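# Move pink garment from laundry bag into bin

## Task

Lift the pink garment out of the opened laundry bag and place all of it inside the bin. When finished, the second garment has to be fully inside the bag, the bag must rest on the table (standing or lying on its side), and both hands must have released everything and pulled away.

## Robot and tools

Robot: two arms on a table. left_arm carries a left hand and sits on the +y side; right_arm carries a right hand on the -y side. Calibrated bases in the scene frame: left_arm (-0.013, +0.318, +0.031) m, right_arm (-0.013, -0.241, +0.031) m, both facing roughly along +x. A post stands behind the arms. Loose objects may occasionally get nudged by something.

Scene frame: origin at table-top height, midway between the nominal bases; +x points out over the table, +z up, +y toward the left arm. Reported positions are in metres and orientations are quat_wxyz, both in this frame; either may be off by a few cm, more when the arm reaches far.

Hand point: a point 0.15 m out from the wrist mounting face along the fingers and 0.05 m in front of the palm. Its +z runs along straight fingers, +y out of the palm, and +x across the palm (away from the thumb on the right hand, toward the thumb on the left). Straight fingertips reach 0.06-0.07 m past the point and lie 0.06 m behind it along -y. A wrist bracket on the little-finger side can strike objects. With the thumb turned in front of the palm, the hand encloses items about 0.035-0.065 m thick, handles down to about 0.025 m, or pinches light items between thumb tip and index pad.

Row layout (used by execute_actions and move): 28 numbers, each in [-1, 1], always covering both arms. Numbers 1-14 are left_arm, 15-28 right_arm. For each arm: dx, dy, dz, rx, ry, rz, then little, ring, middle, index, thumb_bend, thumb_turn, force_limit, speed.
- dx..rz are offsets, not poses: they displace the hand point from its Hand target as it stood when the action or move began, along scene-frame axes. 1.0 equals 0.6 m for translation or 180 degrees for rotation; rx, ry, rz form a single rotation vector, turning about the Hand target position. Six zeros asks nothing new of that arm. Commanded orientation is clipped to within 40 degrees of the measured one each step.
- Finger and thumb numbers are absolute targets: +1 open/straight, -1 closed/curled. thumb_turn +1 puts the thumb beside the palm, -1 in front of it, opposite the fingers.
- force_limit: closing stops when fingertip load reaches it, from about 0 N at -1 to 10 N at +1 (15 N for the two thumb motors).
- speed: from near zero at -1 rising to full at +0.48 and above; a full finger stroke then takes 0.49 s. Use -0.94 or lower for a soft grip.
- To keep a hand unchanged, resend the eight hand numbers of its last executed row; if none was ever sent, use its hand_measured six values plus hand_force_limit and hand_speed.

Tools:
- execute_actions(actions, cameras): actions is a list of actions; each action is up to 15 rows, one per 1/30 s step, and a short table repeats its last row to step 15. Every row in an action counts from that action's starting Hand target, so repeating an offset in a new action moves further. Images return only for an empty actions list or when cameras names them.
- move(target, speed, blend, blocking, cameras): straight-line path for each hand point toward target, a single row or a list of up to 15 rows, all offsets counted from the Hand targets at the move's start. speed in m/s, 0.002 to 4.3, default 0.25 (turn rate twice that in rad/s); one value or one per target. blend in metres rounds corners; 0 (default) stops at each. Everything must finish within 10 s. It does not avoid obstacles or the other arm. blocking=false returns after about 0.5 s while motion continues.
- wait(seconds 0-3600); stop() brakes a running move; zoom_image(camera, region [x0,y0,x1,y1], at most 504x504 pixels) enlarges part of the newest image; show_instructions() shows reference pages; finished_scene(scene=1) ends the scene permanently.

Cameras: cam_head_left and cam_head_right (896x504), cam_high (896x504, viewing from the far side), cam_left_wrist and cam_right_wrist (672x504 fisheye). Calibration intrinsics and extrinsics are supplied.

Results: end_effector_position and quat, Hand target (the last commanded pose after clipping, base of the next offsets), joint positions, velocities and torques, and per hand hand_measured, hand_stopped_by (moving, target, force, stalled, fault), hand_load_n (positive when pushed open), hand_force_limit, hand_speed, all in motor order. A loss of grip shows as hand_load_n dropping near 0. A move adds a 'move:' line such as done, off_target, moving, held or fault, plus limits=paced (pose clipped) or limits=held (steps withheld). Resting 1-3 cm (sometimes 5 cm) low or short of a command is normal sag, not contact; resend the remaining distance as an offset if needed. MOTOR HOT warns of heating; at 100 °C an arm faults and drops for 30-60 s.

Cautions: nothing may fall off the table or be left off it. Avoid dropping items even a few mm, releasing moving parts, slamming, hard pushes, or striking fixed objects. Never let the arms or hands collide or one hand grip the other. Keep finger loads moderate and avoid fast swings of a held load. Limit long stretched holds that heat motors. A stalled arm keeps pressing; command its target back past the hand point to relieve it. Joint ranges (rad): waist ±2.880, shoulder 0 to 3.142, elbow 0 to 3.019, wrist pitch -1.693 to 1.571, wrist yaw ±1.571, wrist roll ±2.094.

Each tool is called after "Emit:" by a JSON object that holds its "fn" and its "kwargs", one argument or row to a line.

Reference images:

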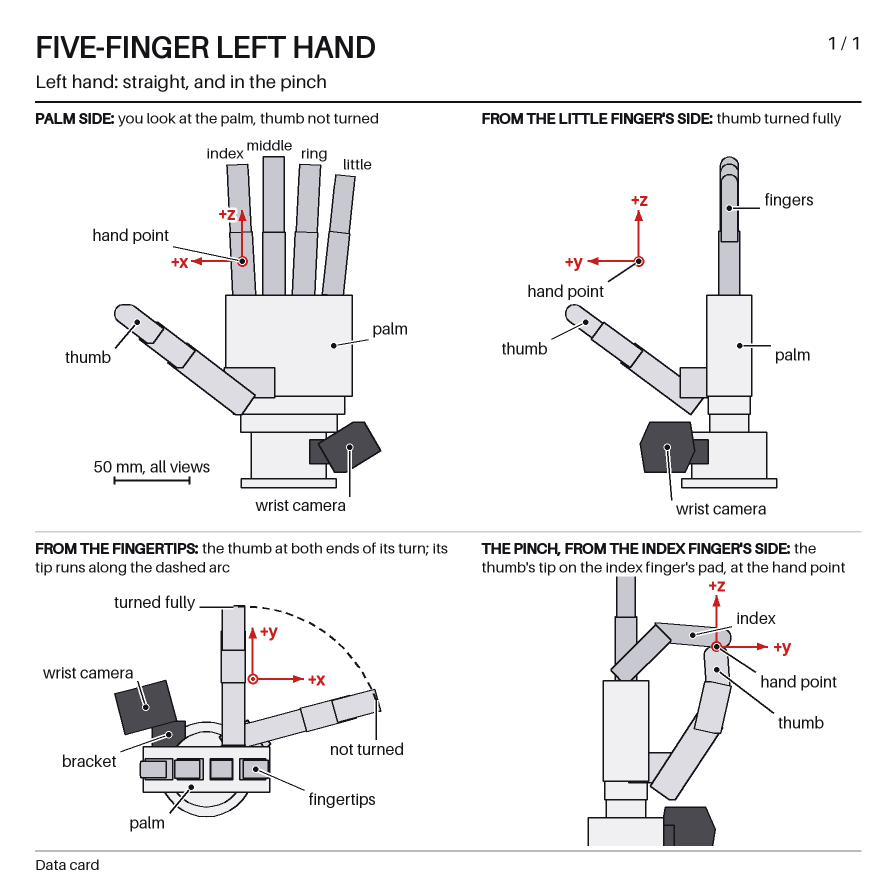

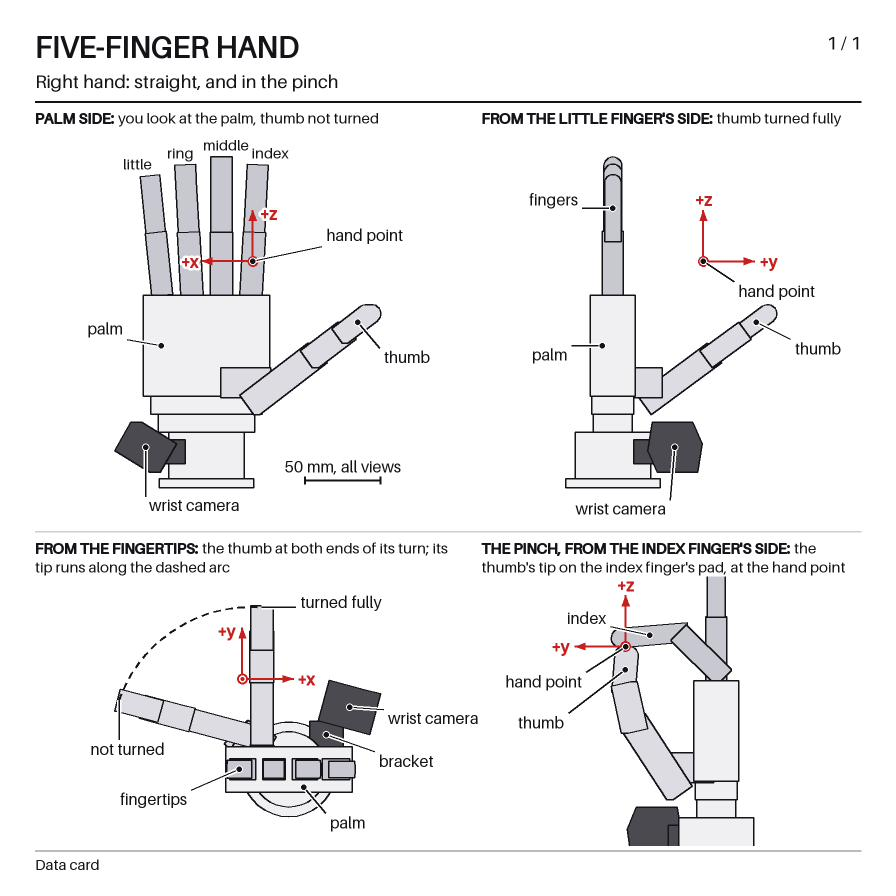

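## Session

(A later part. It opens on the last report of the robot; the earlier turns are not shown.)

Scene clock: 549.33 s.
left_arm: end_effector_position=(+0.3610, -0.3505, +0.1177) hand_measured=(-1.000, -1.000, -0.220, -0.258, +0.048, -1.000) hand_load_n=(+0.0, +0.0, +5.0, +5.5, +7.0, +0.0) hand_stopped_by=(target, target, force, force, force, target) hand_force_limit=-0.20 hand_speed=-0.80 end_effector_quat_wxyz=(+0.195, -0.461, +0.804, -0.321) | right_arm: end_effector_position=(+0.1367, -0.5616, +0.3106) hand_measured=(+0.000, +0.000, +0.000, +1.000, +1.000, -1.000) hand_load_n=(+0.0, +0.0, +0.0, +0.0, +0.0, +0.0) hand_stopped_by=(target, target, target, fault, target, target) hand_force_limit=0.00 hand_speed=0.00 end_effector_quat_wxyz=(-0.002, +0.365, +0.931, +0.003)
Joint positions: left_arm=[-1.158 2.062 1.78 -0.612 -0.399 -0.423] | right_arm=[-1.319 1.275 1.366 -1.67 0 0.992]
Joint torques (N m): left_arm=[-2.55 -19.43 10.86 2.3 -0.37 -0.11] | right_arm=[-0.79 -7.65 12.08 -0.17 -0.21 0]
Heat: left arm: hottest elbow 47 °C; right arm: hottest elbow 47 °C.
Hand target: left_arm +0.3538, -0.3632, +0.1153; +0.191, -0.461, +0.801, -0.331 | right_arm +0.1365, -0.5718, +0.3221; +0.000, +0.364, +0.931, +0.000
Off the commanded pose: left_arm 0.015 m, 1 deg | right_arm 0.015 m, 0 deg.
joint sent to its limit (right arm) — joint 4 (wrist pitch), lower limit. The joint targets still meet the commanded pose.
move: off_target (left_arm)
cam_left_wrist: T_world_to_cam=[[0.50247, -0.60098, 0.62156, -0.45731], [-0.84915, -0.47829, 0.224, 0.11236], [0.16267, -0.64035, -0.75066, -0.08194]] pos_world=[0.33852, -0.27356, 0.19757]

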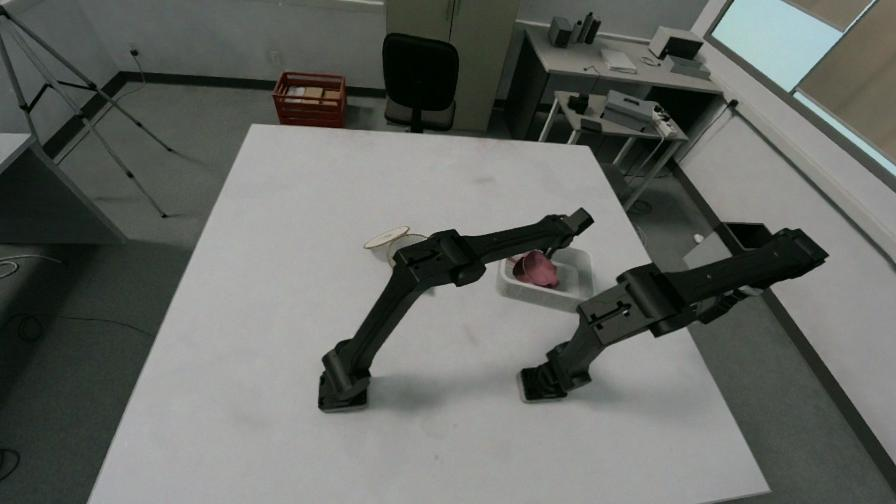

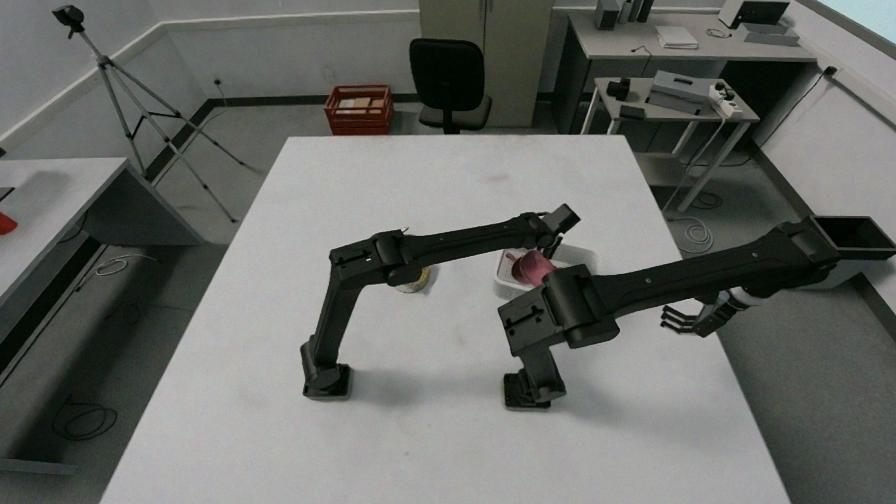

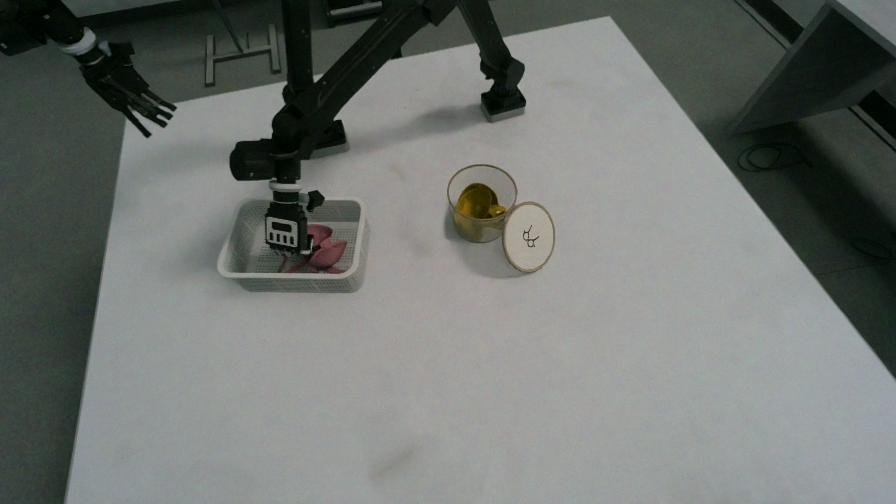

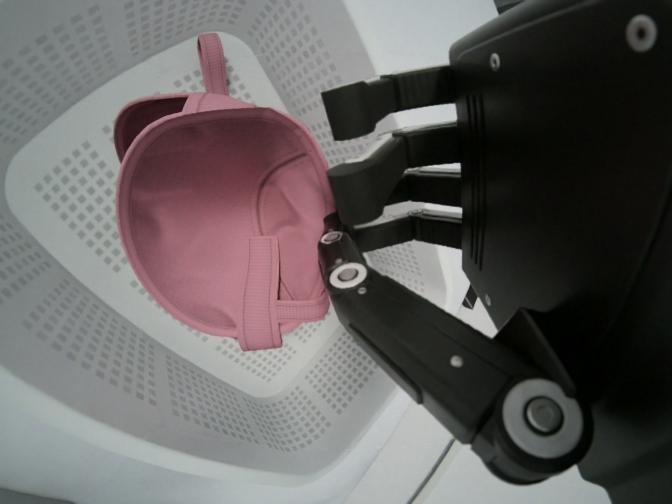

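Emit:
{"fn": "move", "kwargs": {
  "target": [
    [0,-0.0,-0.045,0,0,0,-1,-1,-0.35,-0.35,0.0,-1,-0.2,-0.8,0,0,0,0,0,0,0,0,0,1,1.0,-1,0,0.0]
  ],
  "speed": 0.03,
  "cameras": ["cam_head_left","cam_high","cam_left_wrist"]
}}

Emit:
{"fn": "zoom_image", "kwargs": {
  "camera": "cam_high",
  "region": [180, 60, 440, 310]
}}

Emit:
{"fn": "zoom_image", "kwargs": {
  "camera": "cam_head_left",
  "region": [450, 120, 650, 330]
}}

Scene clock: 551.80 s.
left_arm: end_effector_position=(+0.3614, -0.3512, +0.0932) hand_measured=(-1.000, -1.000, -0.220, -0.258, +0.048, -1.000) hand_load_n=(+0.0, +0.0, +5.0, +5.5, +7.0, +0.0) hand_stopped_by=(target, target, force, force, force, target) hand_force_limit=-0.20 hand_speed=-0.80 end_effector_quat_wxyz=(+0.196, -0.461, +0.803, -0.322) | right_arm: end_effector_position=(+0.1367, -0.5616, +0.3106) hand_measured=(+0.000, +0.000, +0.000, +1.000, +1.000, -1.000) hand_load_n=(+0.0, +0.5, +0.0, +0.0, +0.0, +0.0) hand_stopped_by=(target, target, target, fault, target, target) hand_force_limit=0.00 hand_speed=0.00 end_effector_quat_wxyz=(-0.002, +0.365, +0.931, +0.003)
Joint positions: left_arm=[-1.158 2.083 1.747 -0.553 -0.4 -0.423] | right_arm=[-1.319 1.275 1.366 -1.67 0 0.992]
Joint torques (N m): left_arm=[-2.08 -19.08 10.35 2.04 -0.41 -0.14] | right_arm=[-0.73 -7.65 12.07 -0.18 -0.21 0.01]
Heat: left arm: hottest elbow 47 °C; right arm: hottest elbow 47 °C.
Hand target: left_arm +0.3538, -0.3631, +0.0883; +0.191, -0.461, +0.800, -0.331 | right_arm +0.1365, -0.5718, +0.3221; +0.000, +0.364, +0.931, +0.000
Off the commanded pose: left_arm 0.015 m, 1 deg | right_arm 0.015 m, 0 deg.
joint sent to its limit (right arm) — joint 4 (wrist pitch), lower limit. The joint targets still meet the commanded pose.
move: off_target (left_arm)
cam_left_wrist: T_world_to_cam=[[0.50157, -0.59859, 0.6246, -0.4418], [-0.84934, -0.47797, 0.22398, 0.11816], [0.16447, -0.64284, -0.74814, -0.10266]] pos_world=[0.33883, -0.27397, 0.17268]

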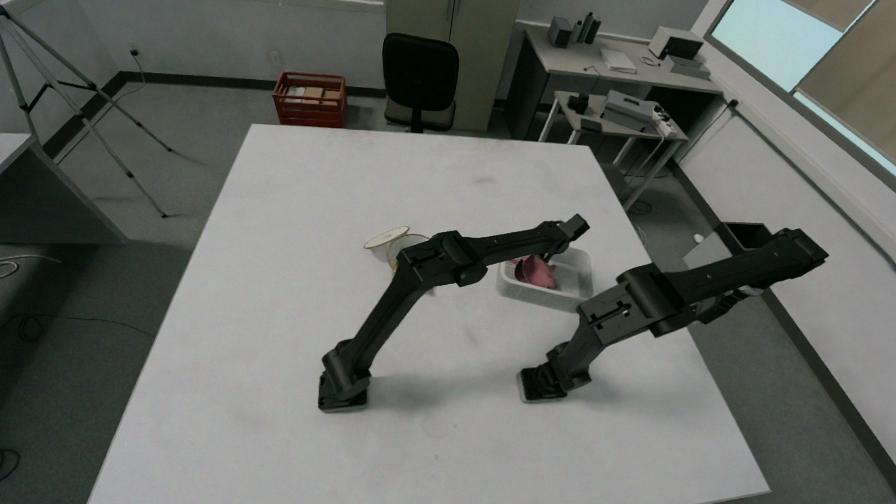

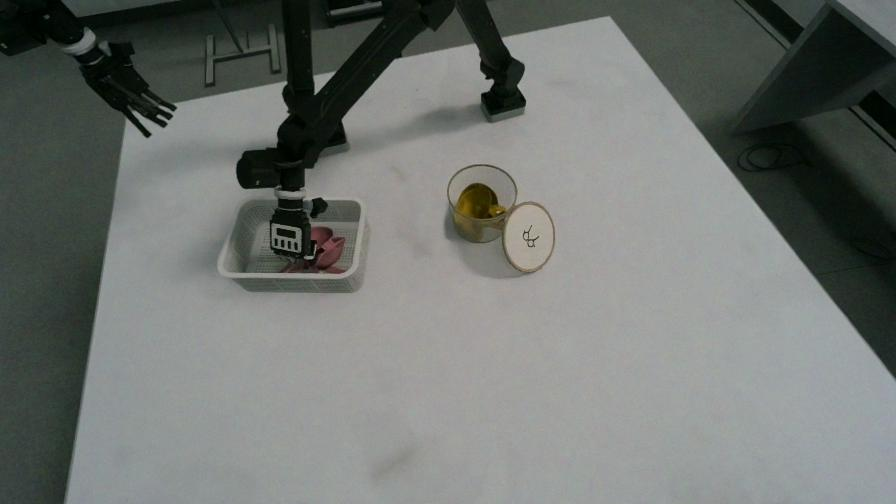

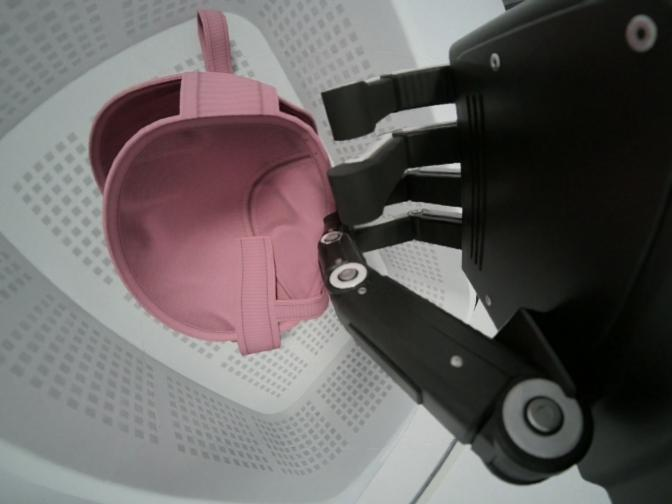

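Scaled by 1.938 from the camera's image (finer frame: 1280x720).

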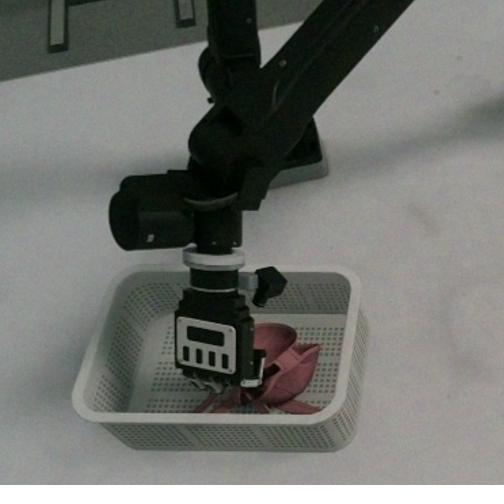

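Scaled by 2.400 from the camera's image (finer frame: 1280x720).

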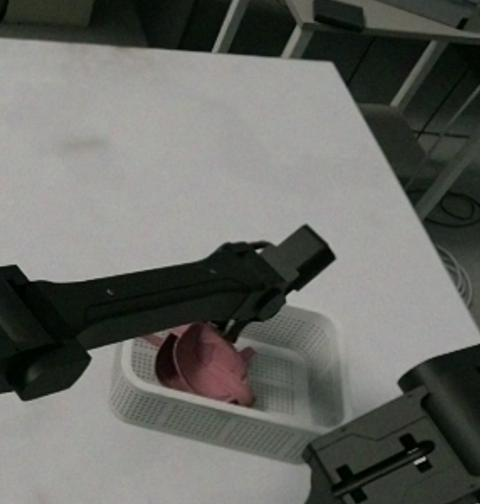

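Emit:
{"fn": "move", "kwargs": {
  "target": [
    [0,-0.0,-0.03,0,0,0,-1,-1,-0.35,-0.35,0.0,-1,-0.2,-0.8,0,0,0,0,0,0,0,0,0,1,1.0,-1,0,0.0],
    [0,0,-0.03,0,0,0,-1,-1,0.2,0.2,0.5,-1,-0.2,-0.5,0,0,0,0,0,0,0,0,0,1,1.0,-1,0,0.0]
  ],
  "speed": 0.03,
  "cameras": ["cam_head_left","cam_high","cam_left_wrist"]
}}

Emit:
{"fn": "zoom_image", "kwargs": {
  "camera": "cam_high",
  "region": [180, 60, 440, 310]
}}

Scene clock: 554.20 s.
left_arm: end_effector_position=(+0.3615, -0.3513, +0.0749) hand_measured=(-1.000, -1.000, +0.200, +0.200, +0.500, -1.000) hand_load_n=(-0.5, +0.0, +0.0, +0.0, +0.0, +0.0) hand_stopped_by=(target, target, target, target, target, target) hand_force_limit=-0.20 hand_speed=-0.50 end_effector_quat_wxyz=(+0.196, -0.461, +0.803, -0.322) | right_arm: end_effector_position=(+0.1367, -0.5616, +0.3106) hand_measured=(+0.000, +0.000, +0.000, +1.000, +1.000, -1.000) hand_load_n=(+0.0, +0.5, +0.0, +0.0, +0.0, +0.0) hand_stopped_by=(target, target, target, fault, target, target) hand_force_limit=0.00 hand_speed=0.00 end_effector_quat_wxyz=(-0.002, +0.365, +0.931, +0.003)
Joint positions: left_arm=[-1.158 2.101 1.726 -0.515 -0.4 -0.423] | right_arm=[-1.319 1.275 1.366 -1.67 0 0.992]
Joint torques (N m): left_arm=[-2.32 -19.6 10.26 2.36 -0.33 -0.09] | right_arm=[-0.73 -7.65 12.08 -0.17 -0.2 0.01]
Heat: left arm: hottest elbow 47 °C; right arm: hottest elbow 47 °C.
Hand target: left_arm +0.3538, -0.3631, +0.0703; +0.191, -0.461, +0.800, -0.331 | right_arm +0.1365, -0.5718, +0.3221; +0.000, +0.364, +0.931, +0.000
Off the commanded pose: left_arm 0.015 m, 1 deg | right_arm 0.015 m, 0 deg.
joint sent to its limit (right arm) — joint 4 (wrist pitch), lower limit. The joint targets still meet the commanded pose.
move: off_target (left_arm); target 2's new numbers were sent with left_arm's hand 0.015 m and 1 deg from that target
cam_left_wrist: T_world_to_cam=[[0.50165, -0.59878, 0.62435, -0.43058], [-0.84925, -0.47827, 0.22368, 0.12218], [0.16467, -0.64244, -0.74844, -0.11641]] pos_world=[0.33893, -0.27417, 0.15438]

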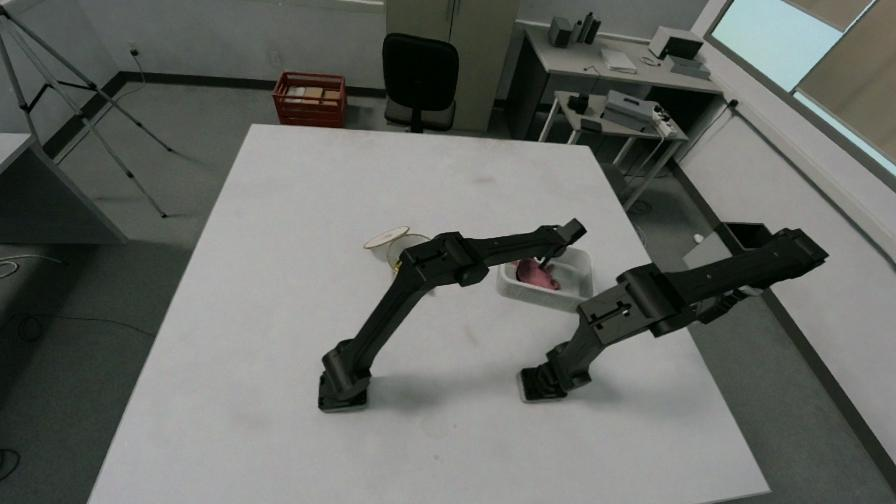

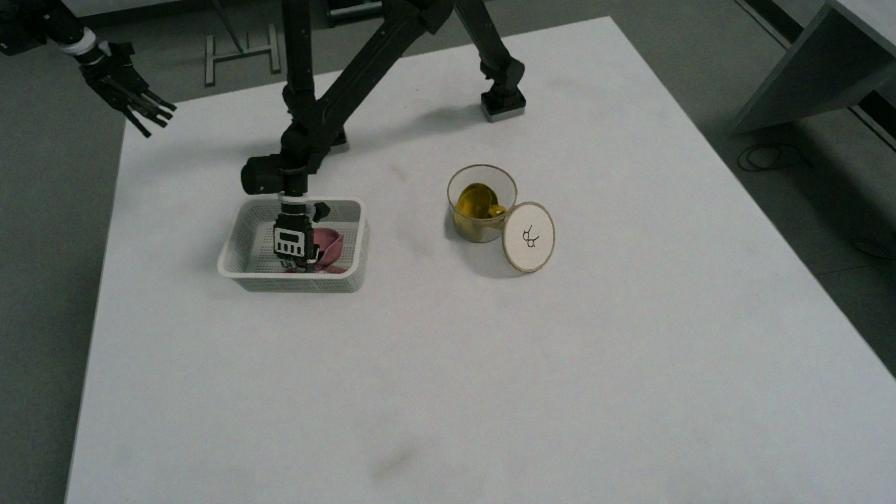

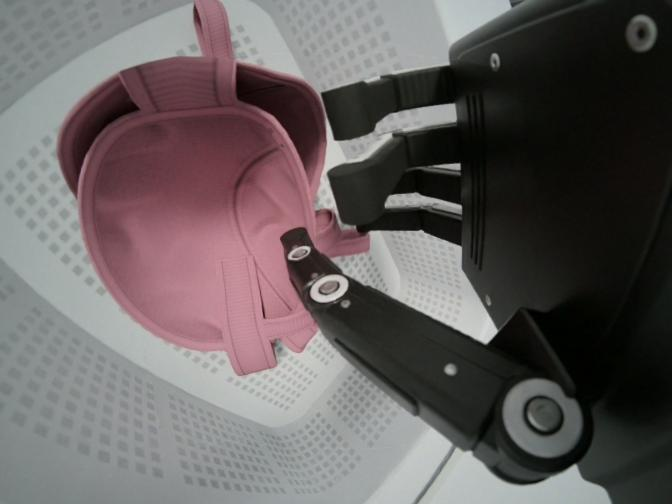

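Scaled by 1.938 from the camera's image (finer frame: 1280x720).

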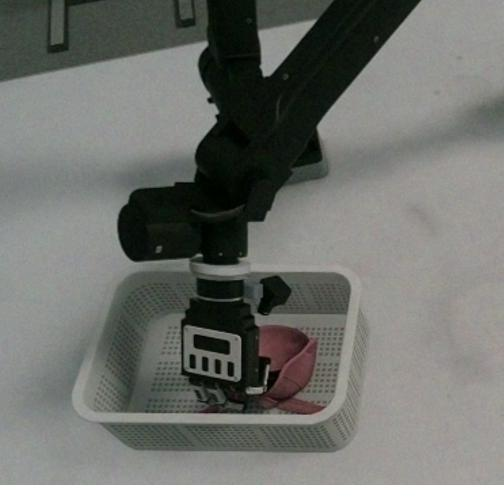

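Emit:
{"fn": "move", "kwargs": {
  "target": [
    [0,-0.0,0.06,0,0,0,-1,-1,0.2,0.2,0.5,-1,-0.2,-0.5,0,0,0,0,0,0,0,0,0,1,1.0,-1,0,0.0],
    [0,0,0.3,0,0,0,-1,-1,0.2,0.2,0.5,-1,-0.2,-0.5,0,0,0,0,0,0,0,0,0,1,1.0,-1,0,0.0]
  ],
  "speed": [0.04,0.1],
  "blend": [0.02,0],
  "cameras": ["cam_head_left","cam_head_right","cam_high","cam_left_wrist"]
}}

Emit:
{"fn": "zoom_image", "kwargs": {
  "camera": "cam_high",
  "region": [180, 60, 440, 310]
}}

Emit:
{"fn": "zoom_image", "kwargs": {
  "camera": "cam_head_left",
  "region": [450, 120, 650, 330]
}}

Scene clock: 557.77 s.
left_arm: end_effector_position=(+0.3605, -0.3493, +0.2201) hand_measured=(-1.000, -1.000, +0.200, +0.200, +0.500, -1.000) hand_load_n=(+0.0, +0.0, +0.0, +0.0, +0.0, +0.0) hand_stopped_by=(target, target, target, target, target, target) hand_force_limit=-0.20 hand_speed=-0.50 end_effector_quat_wxyz=(+0.196, -0.460, +0.809, -0.309) | right_arm: end_effector_position=(+0.1367, -0.5616, +0.3106) hand_measured=(+0.000, +0.000, +0.000, +1.000, +1.000, -1.000) hand_load_n=(+0.0, +0.5, +0.0, +0.0, +0.0, +0.0) hand_stopped_by=(target, target, target, fault, target, target) hand_force_limit=0.00 hand_speed=0.00 end_effector_quat_wxyz=(-0.002, +0.365, +0.931, +0.003)
Joint positions: left_arm=[-1.158 2.028 2.007 -0.897 -0.4 -0.423] | right_arm=[-1.319 1.275 1.366 -1.67 0 0.992]
Joint torques (N m): left_arm=[-2.14 -20.84 15.01 0.68 -0.32 -0.14] | right_arm=[-0.79 -7.65 12.07 -0.18 -0.21 0.01]
Heat: left arm: hottest elbow 47 °C; right arm: hottest elbow 47 °C.
Hand target: left_arm +0.3538, -0.3631, +0.2503; +0.191, -0.461, +0.800, -0.331 | right_arm +0.1365, -0.5718, +0.3221; +0.000, +0.364, +0.931, +0.000
Off the commanded pose: left_arm 0.034 m, 3 deg | right_arm 0.015 m, 0 deg.
joint sent to its limit (right arm) — joint 4 (wrist pitch), lower limit. The joint targets still meet the commanded pose.
move: off_target (left_arm); blend cut to 0.018 m at target 1
cam_left_wrist: T_world_to_cam=[[0.50956, -0.61416, 0.60262, -0.52291], [-0.84637, -0.48387, 0.22254, 0.08703], [0.15492, -0.62344, -0.76637, 0.00792]] pos_world=[0.33889, -0.2741, 0.30182]

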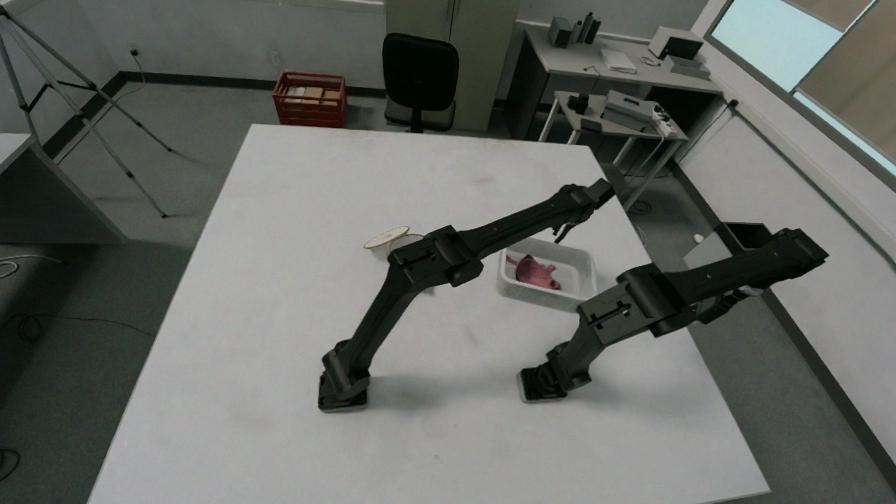

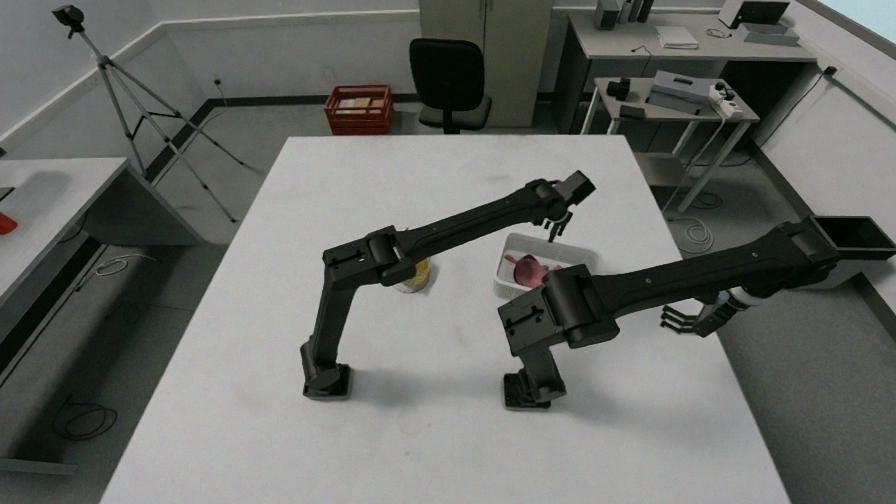

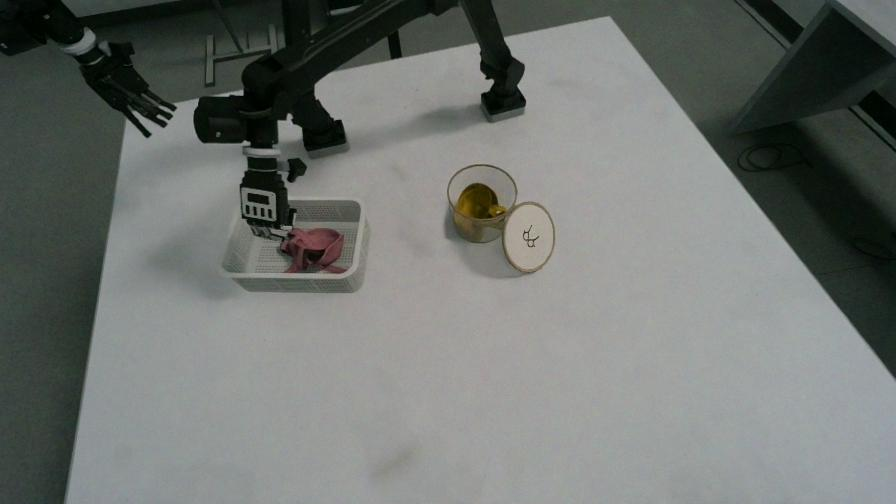

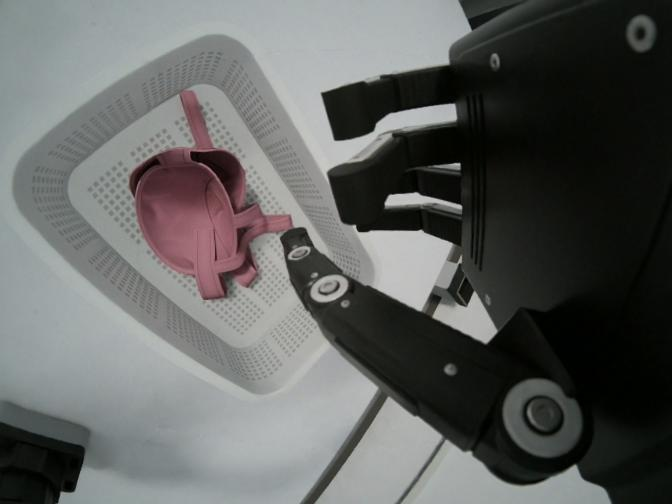

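Scaled by 1.938 from the camera's image (finer frame: 1280x720).

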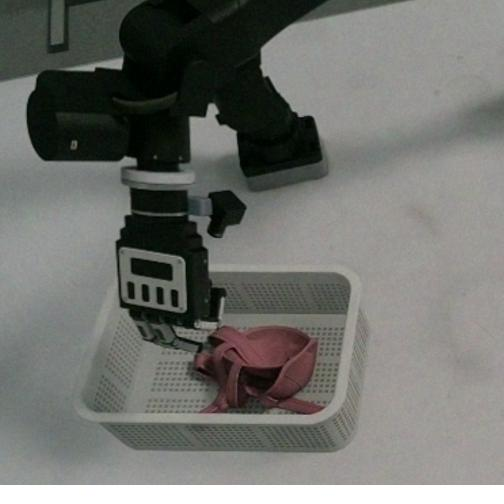

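Scaled by 2.400 from the camera's image (finer frame: 1280x720).

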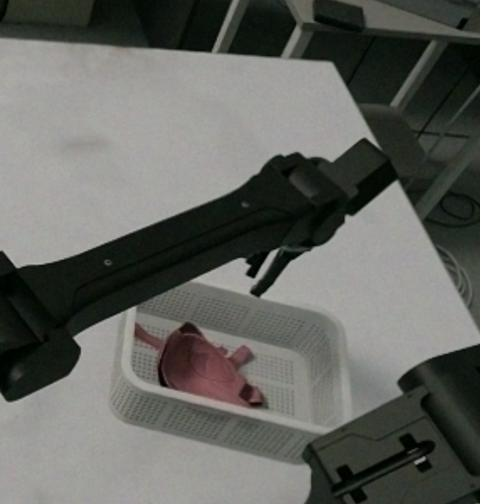

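Emit:
{"fn": "move", "kwargs": {
  "target": [
    [0,-0.0,0.2,0,0,0,-1,-1,0.2,0.2,0.5,-1,-0.2,-0.5,0,0,0,0,0,0,0,0,0,1,1.0,-1,0,0.0],
    [-0.12,0.8,0.2,0,0,0.2,-1,-1,0.2,0.2,0.5,-1,-0.2,-0.5,0,0,0,0,0,0,0,0,0,1,1.0,-1,0,0.0]
  ],
  "speed": 0.15,
  "blend": [0.04,0],
  "cameras": ["cam_head_left","cam_head_right","cam_high","cam_left_wrist"]
}}

Emit:
{"fn": "zoom_image", "kwargs": {
  "camera": "cam_high",
  "region": [200, 150, 580, 310]
}}

Emit:
{"fn": "zoom_image", "kwargs": {
  "camera": "cam_head_left",
  "region": [350, 200, 620, 340]
}}

Emit:
{"fn": "zoom_image", "kwargs": {
  "camera": "cam_head_right",
  "region": [350, 200, 620, 340]
}}

Scene clock: 563.07 s.
left_arm: end_effector_position=(+0.2819, +0.1095, +0.3704) hand_measured=(-1.000, -1.000, +0.200, +0.200, +0.500, -1.000) hand_load_n=(+0.0, +0.0, +0.0, +0.0, +0.0, +0.0) hand_stopped_by=(target, target, target, target, target, target) hand_force_limit=-0.20 hand_speed=-0.50 end_effector_quat_wxyz=(-0.282, +0.684, -0.619, +0.263) | right_arm: end_effector_position=(+0.1367, -0.5616, +0.3106) hand_measured=(+0.000, +0.000, +0.000, +1.000, +1.000, -1.000) hand_load_n=(+0.0, +0.0, +0.0, +0.0, +0.0, +0.0) hand_stopped_by=(target, target, target, fault, target, target) hand_force_limit=0.00 hand_speed=0.00 end_effector_quat_wxyz=(-0.002, +0.365, +0.931, +0.003)
Joint positions: left_arm=[-0.818 0.958 1.224 -1.242 -0.56 -0.682] | right_arm=[-1.319 1.275 1.366 -1.67 0 0.992]
Joint torques (N m): left_arm=[0.56 -4.07 10.32 0.64 -0.26 0.15] | right_arm=[-0.73 -7.71 12.08 -0.18 -0.2 0]
Heat: left arm: hottest elbow 47 °C; right arm: hottest elbow 48 °C.
Hand target: left_arm +0.2819, +0.1169, +0.3703; -0.284, +0.686, -0.619, +0.256 | right_arm +0.1365, -0.5718, +0.3221; +0.000, +0.364, +0.931, +0.000
Off the commanded pose: left_arm 0.007 m, 1 deg | right_arm 0.015 m, 0 deg.
joint sent to its limit (right arm) — joint 4 (wrist pitch), lower limit. The joint targets still meet the commanded pose.
move: done
cam_left_wrist: T_world_to_cam=[[0.74193, -0.18087, 0.64563, -0.42059], [-0.42018, -0.87581, 0.2375, 0.12635], [0.52249, -0.44749, -0.72578, 0.28342]] pos_world=[0.21705, 0.16142, 0.44724]

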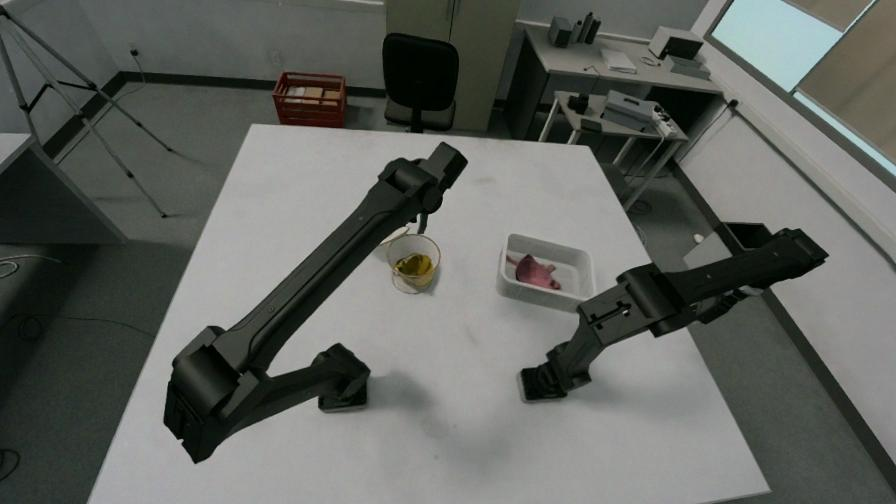

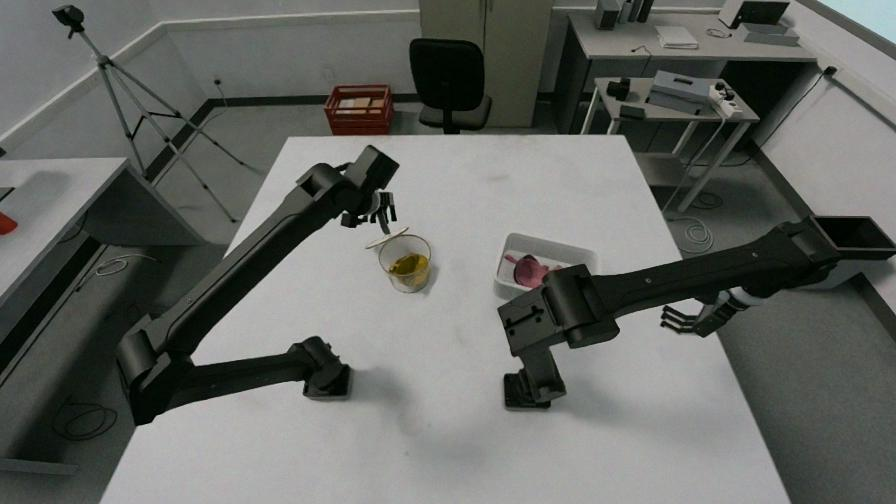

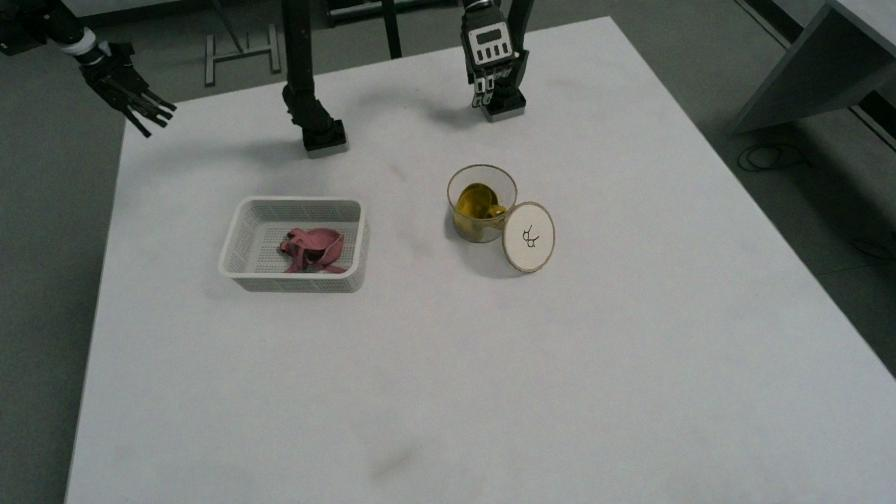

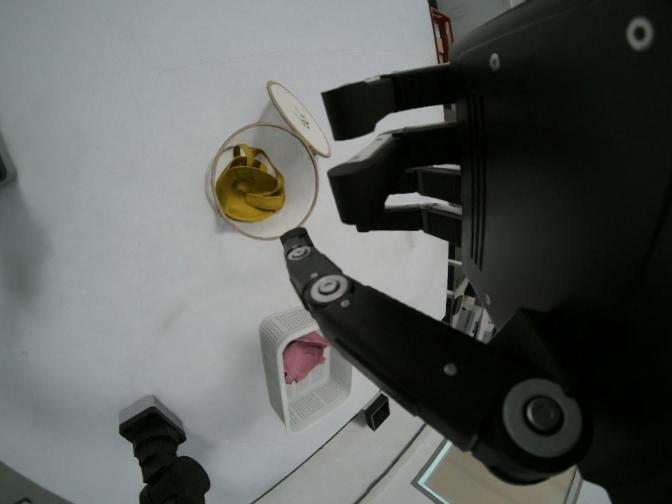

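Scaled by 1.326 from the camera's image (finer frame: 1280x720).

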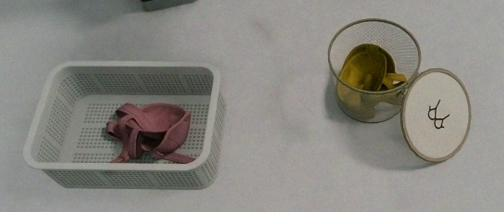

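Scaled by 1.867 from the camera's image (finer frame: 1280x720).

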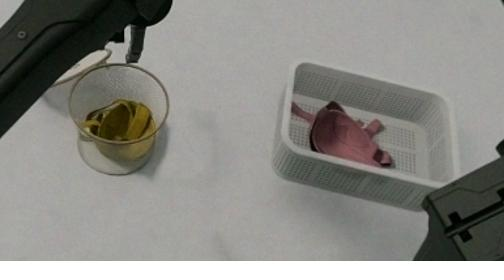

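Scaled by 1.867 from the camera's image (finer frame: 1280x720).

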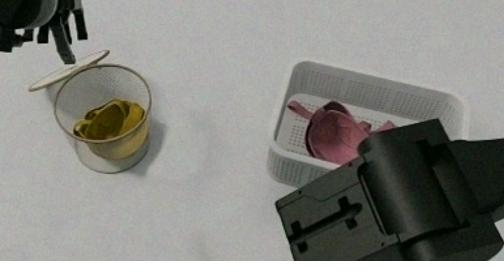

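Emit:
{"fn": "move", "kwargs": {
  "target": [-0.05,0.4,0.0,0,0,0.1,-1,-1,0.2,0.2,0.5,-1,-0.2,-0.5,0,0,0,0,0,0,0,0,0,1,1.0,-1,0,0.0],
  "speed": 0.2,
  "cameras": ["cam_head_left","cam_high"]
}}

Emit:
{"fn": "zoom_image", "kwargs": {
  "camera": "cam_high",
  "region": [200, 180, 390, 310]
}}

Emit:
{"fn": "zoom_image", "kwargs": {
  "camera": "cam_high",
  "region": [430, 150, 570, 290]
}}

Scene clock: 565.83 s.
left_arm: end_effector_position=(+0.2473, +0.3516, +0.3667) hand_measured=(-1.000, -1.000, +0.200, +0.200, +0.500, -1.000) hand_load_n=(+0.0, +0.0, +0.0, +0.0, +0.0, +0.0) hand_stopped_by=(target, target, target, target, target, target) hand_force_limit=-0.20 hand_speed=-0.50 end_effector_quat_wxyz=(-0.311, +0.778, -0.506, +0.204) | right_arm: end_effector_position=(+0.1367, -0.5616, +0.3106) hand_measured=(+0.000, +0.000, +0.000, +1.000, +1.000, -1.000) hand_load_n=(+0.0, +0.0, +0.0, -0.5, +0.0, +0.0) hand_stopped_by=(target, target, target, fault, target, target) hand_force_limit=0.00 hand_speed=0.00 end_effector_quat_wxyz=(-0.002, +0.365, +0.931, +0.003)
Joint positions: left_arm=[0.092 0.668 1.082 -1.24 -0.179 -0.194] | right_arm=[-1.319 1.275 1.366 -1.67 0 0.992]
Joint torques (N m): left_arm=[0.85 0.21 10.18 2.65 0 0.18] | right_arm=[-0.73 -7.71 12.08 -0.2 -0.2 0.01]
Heat: left arm: hottest elbow 47 °C; right arm: hottest elbow 48 °C.
Hand target: left_arm +0.2519, +0.3569, +0.3704; -0.321, +0.774, -0.504, +0.208 | right_arm +0.1365, -0.5718, +0.3221; +0.000, +0.364, +0.931, +0.000
Off the commanded pose: left_arm 0.008 m, 1 deg | right_arm 0.015 m, 0 deg.
joint sent to its limit (right arm) — joint 4 (wrist pitch), lower limit. The joint targets still meet the commanded pose.
move: done

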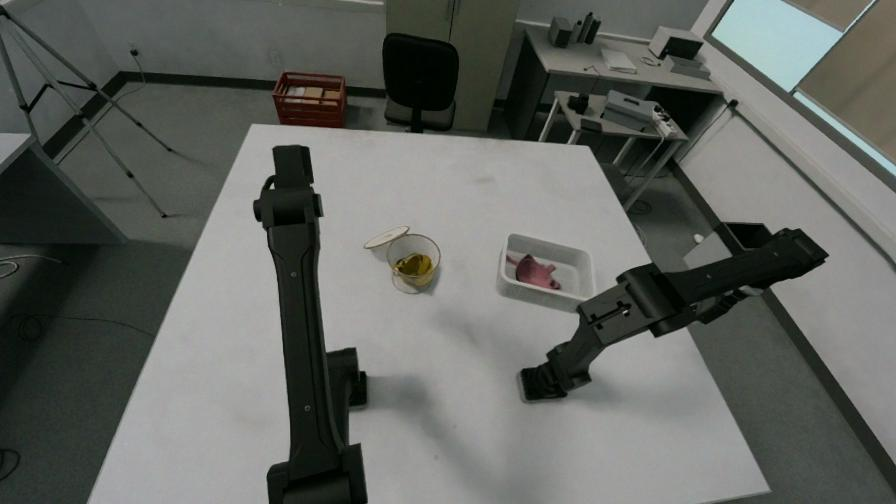

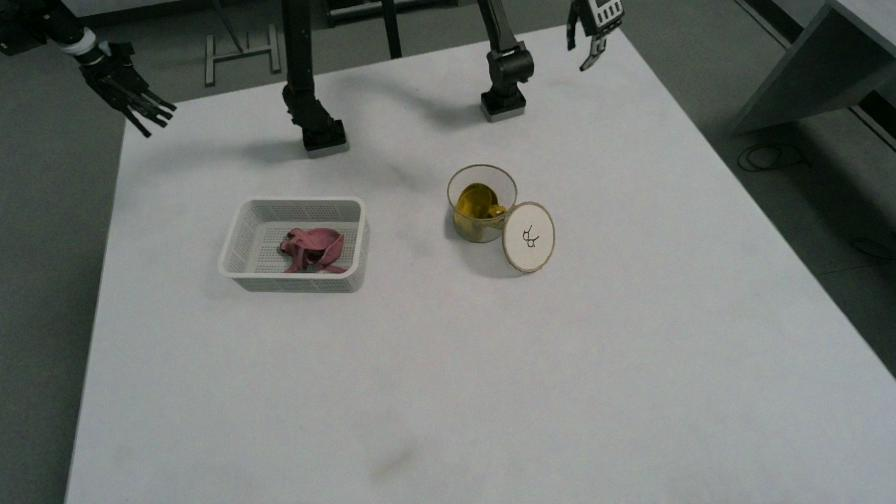

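Scaled by 2.653 from the camera's image (finer frame: 1280x720).

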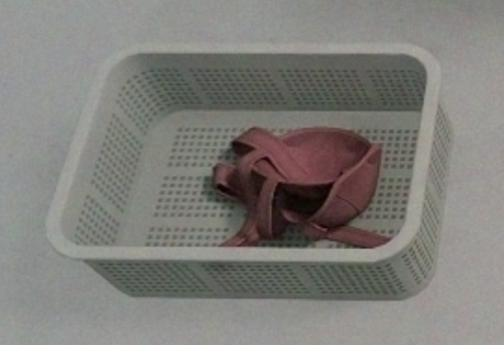

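Scaled by 3.600 from the camera's image (finer frame: 1280x720).

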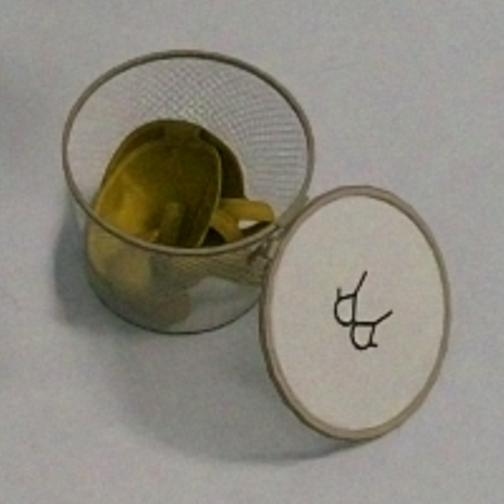

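The pink garment is wholly in the bin, the yellow one is inside the upright bag, and both hands are clear.

Emit:
{"fn": "finished_scene", "kwargs": {

}}

The scene is finished: the task was done.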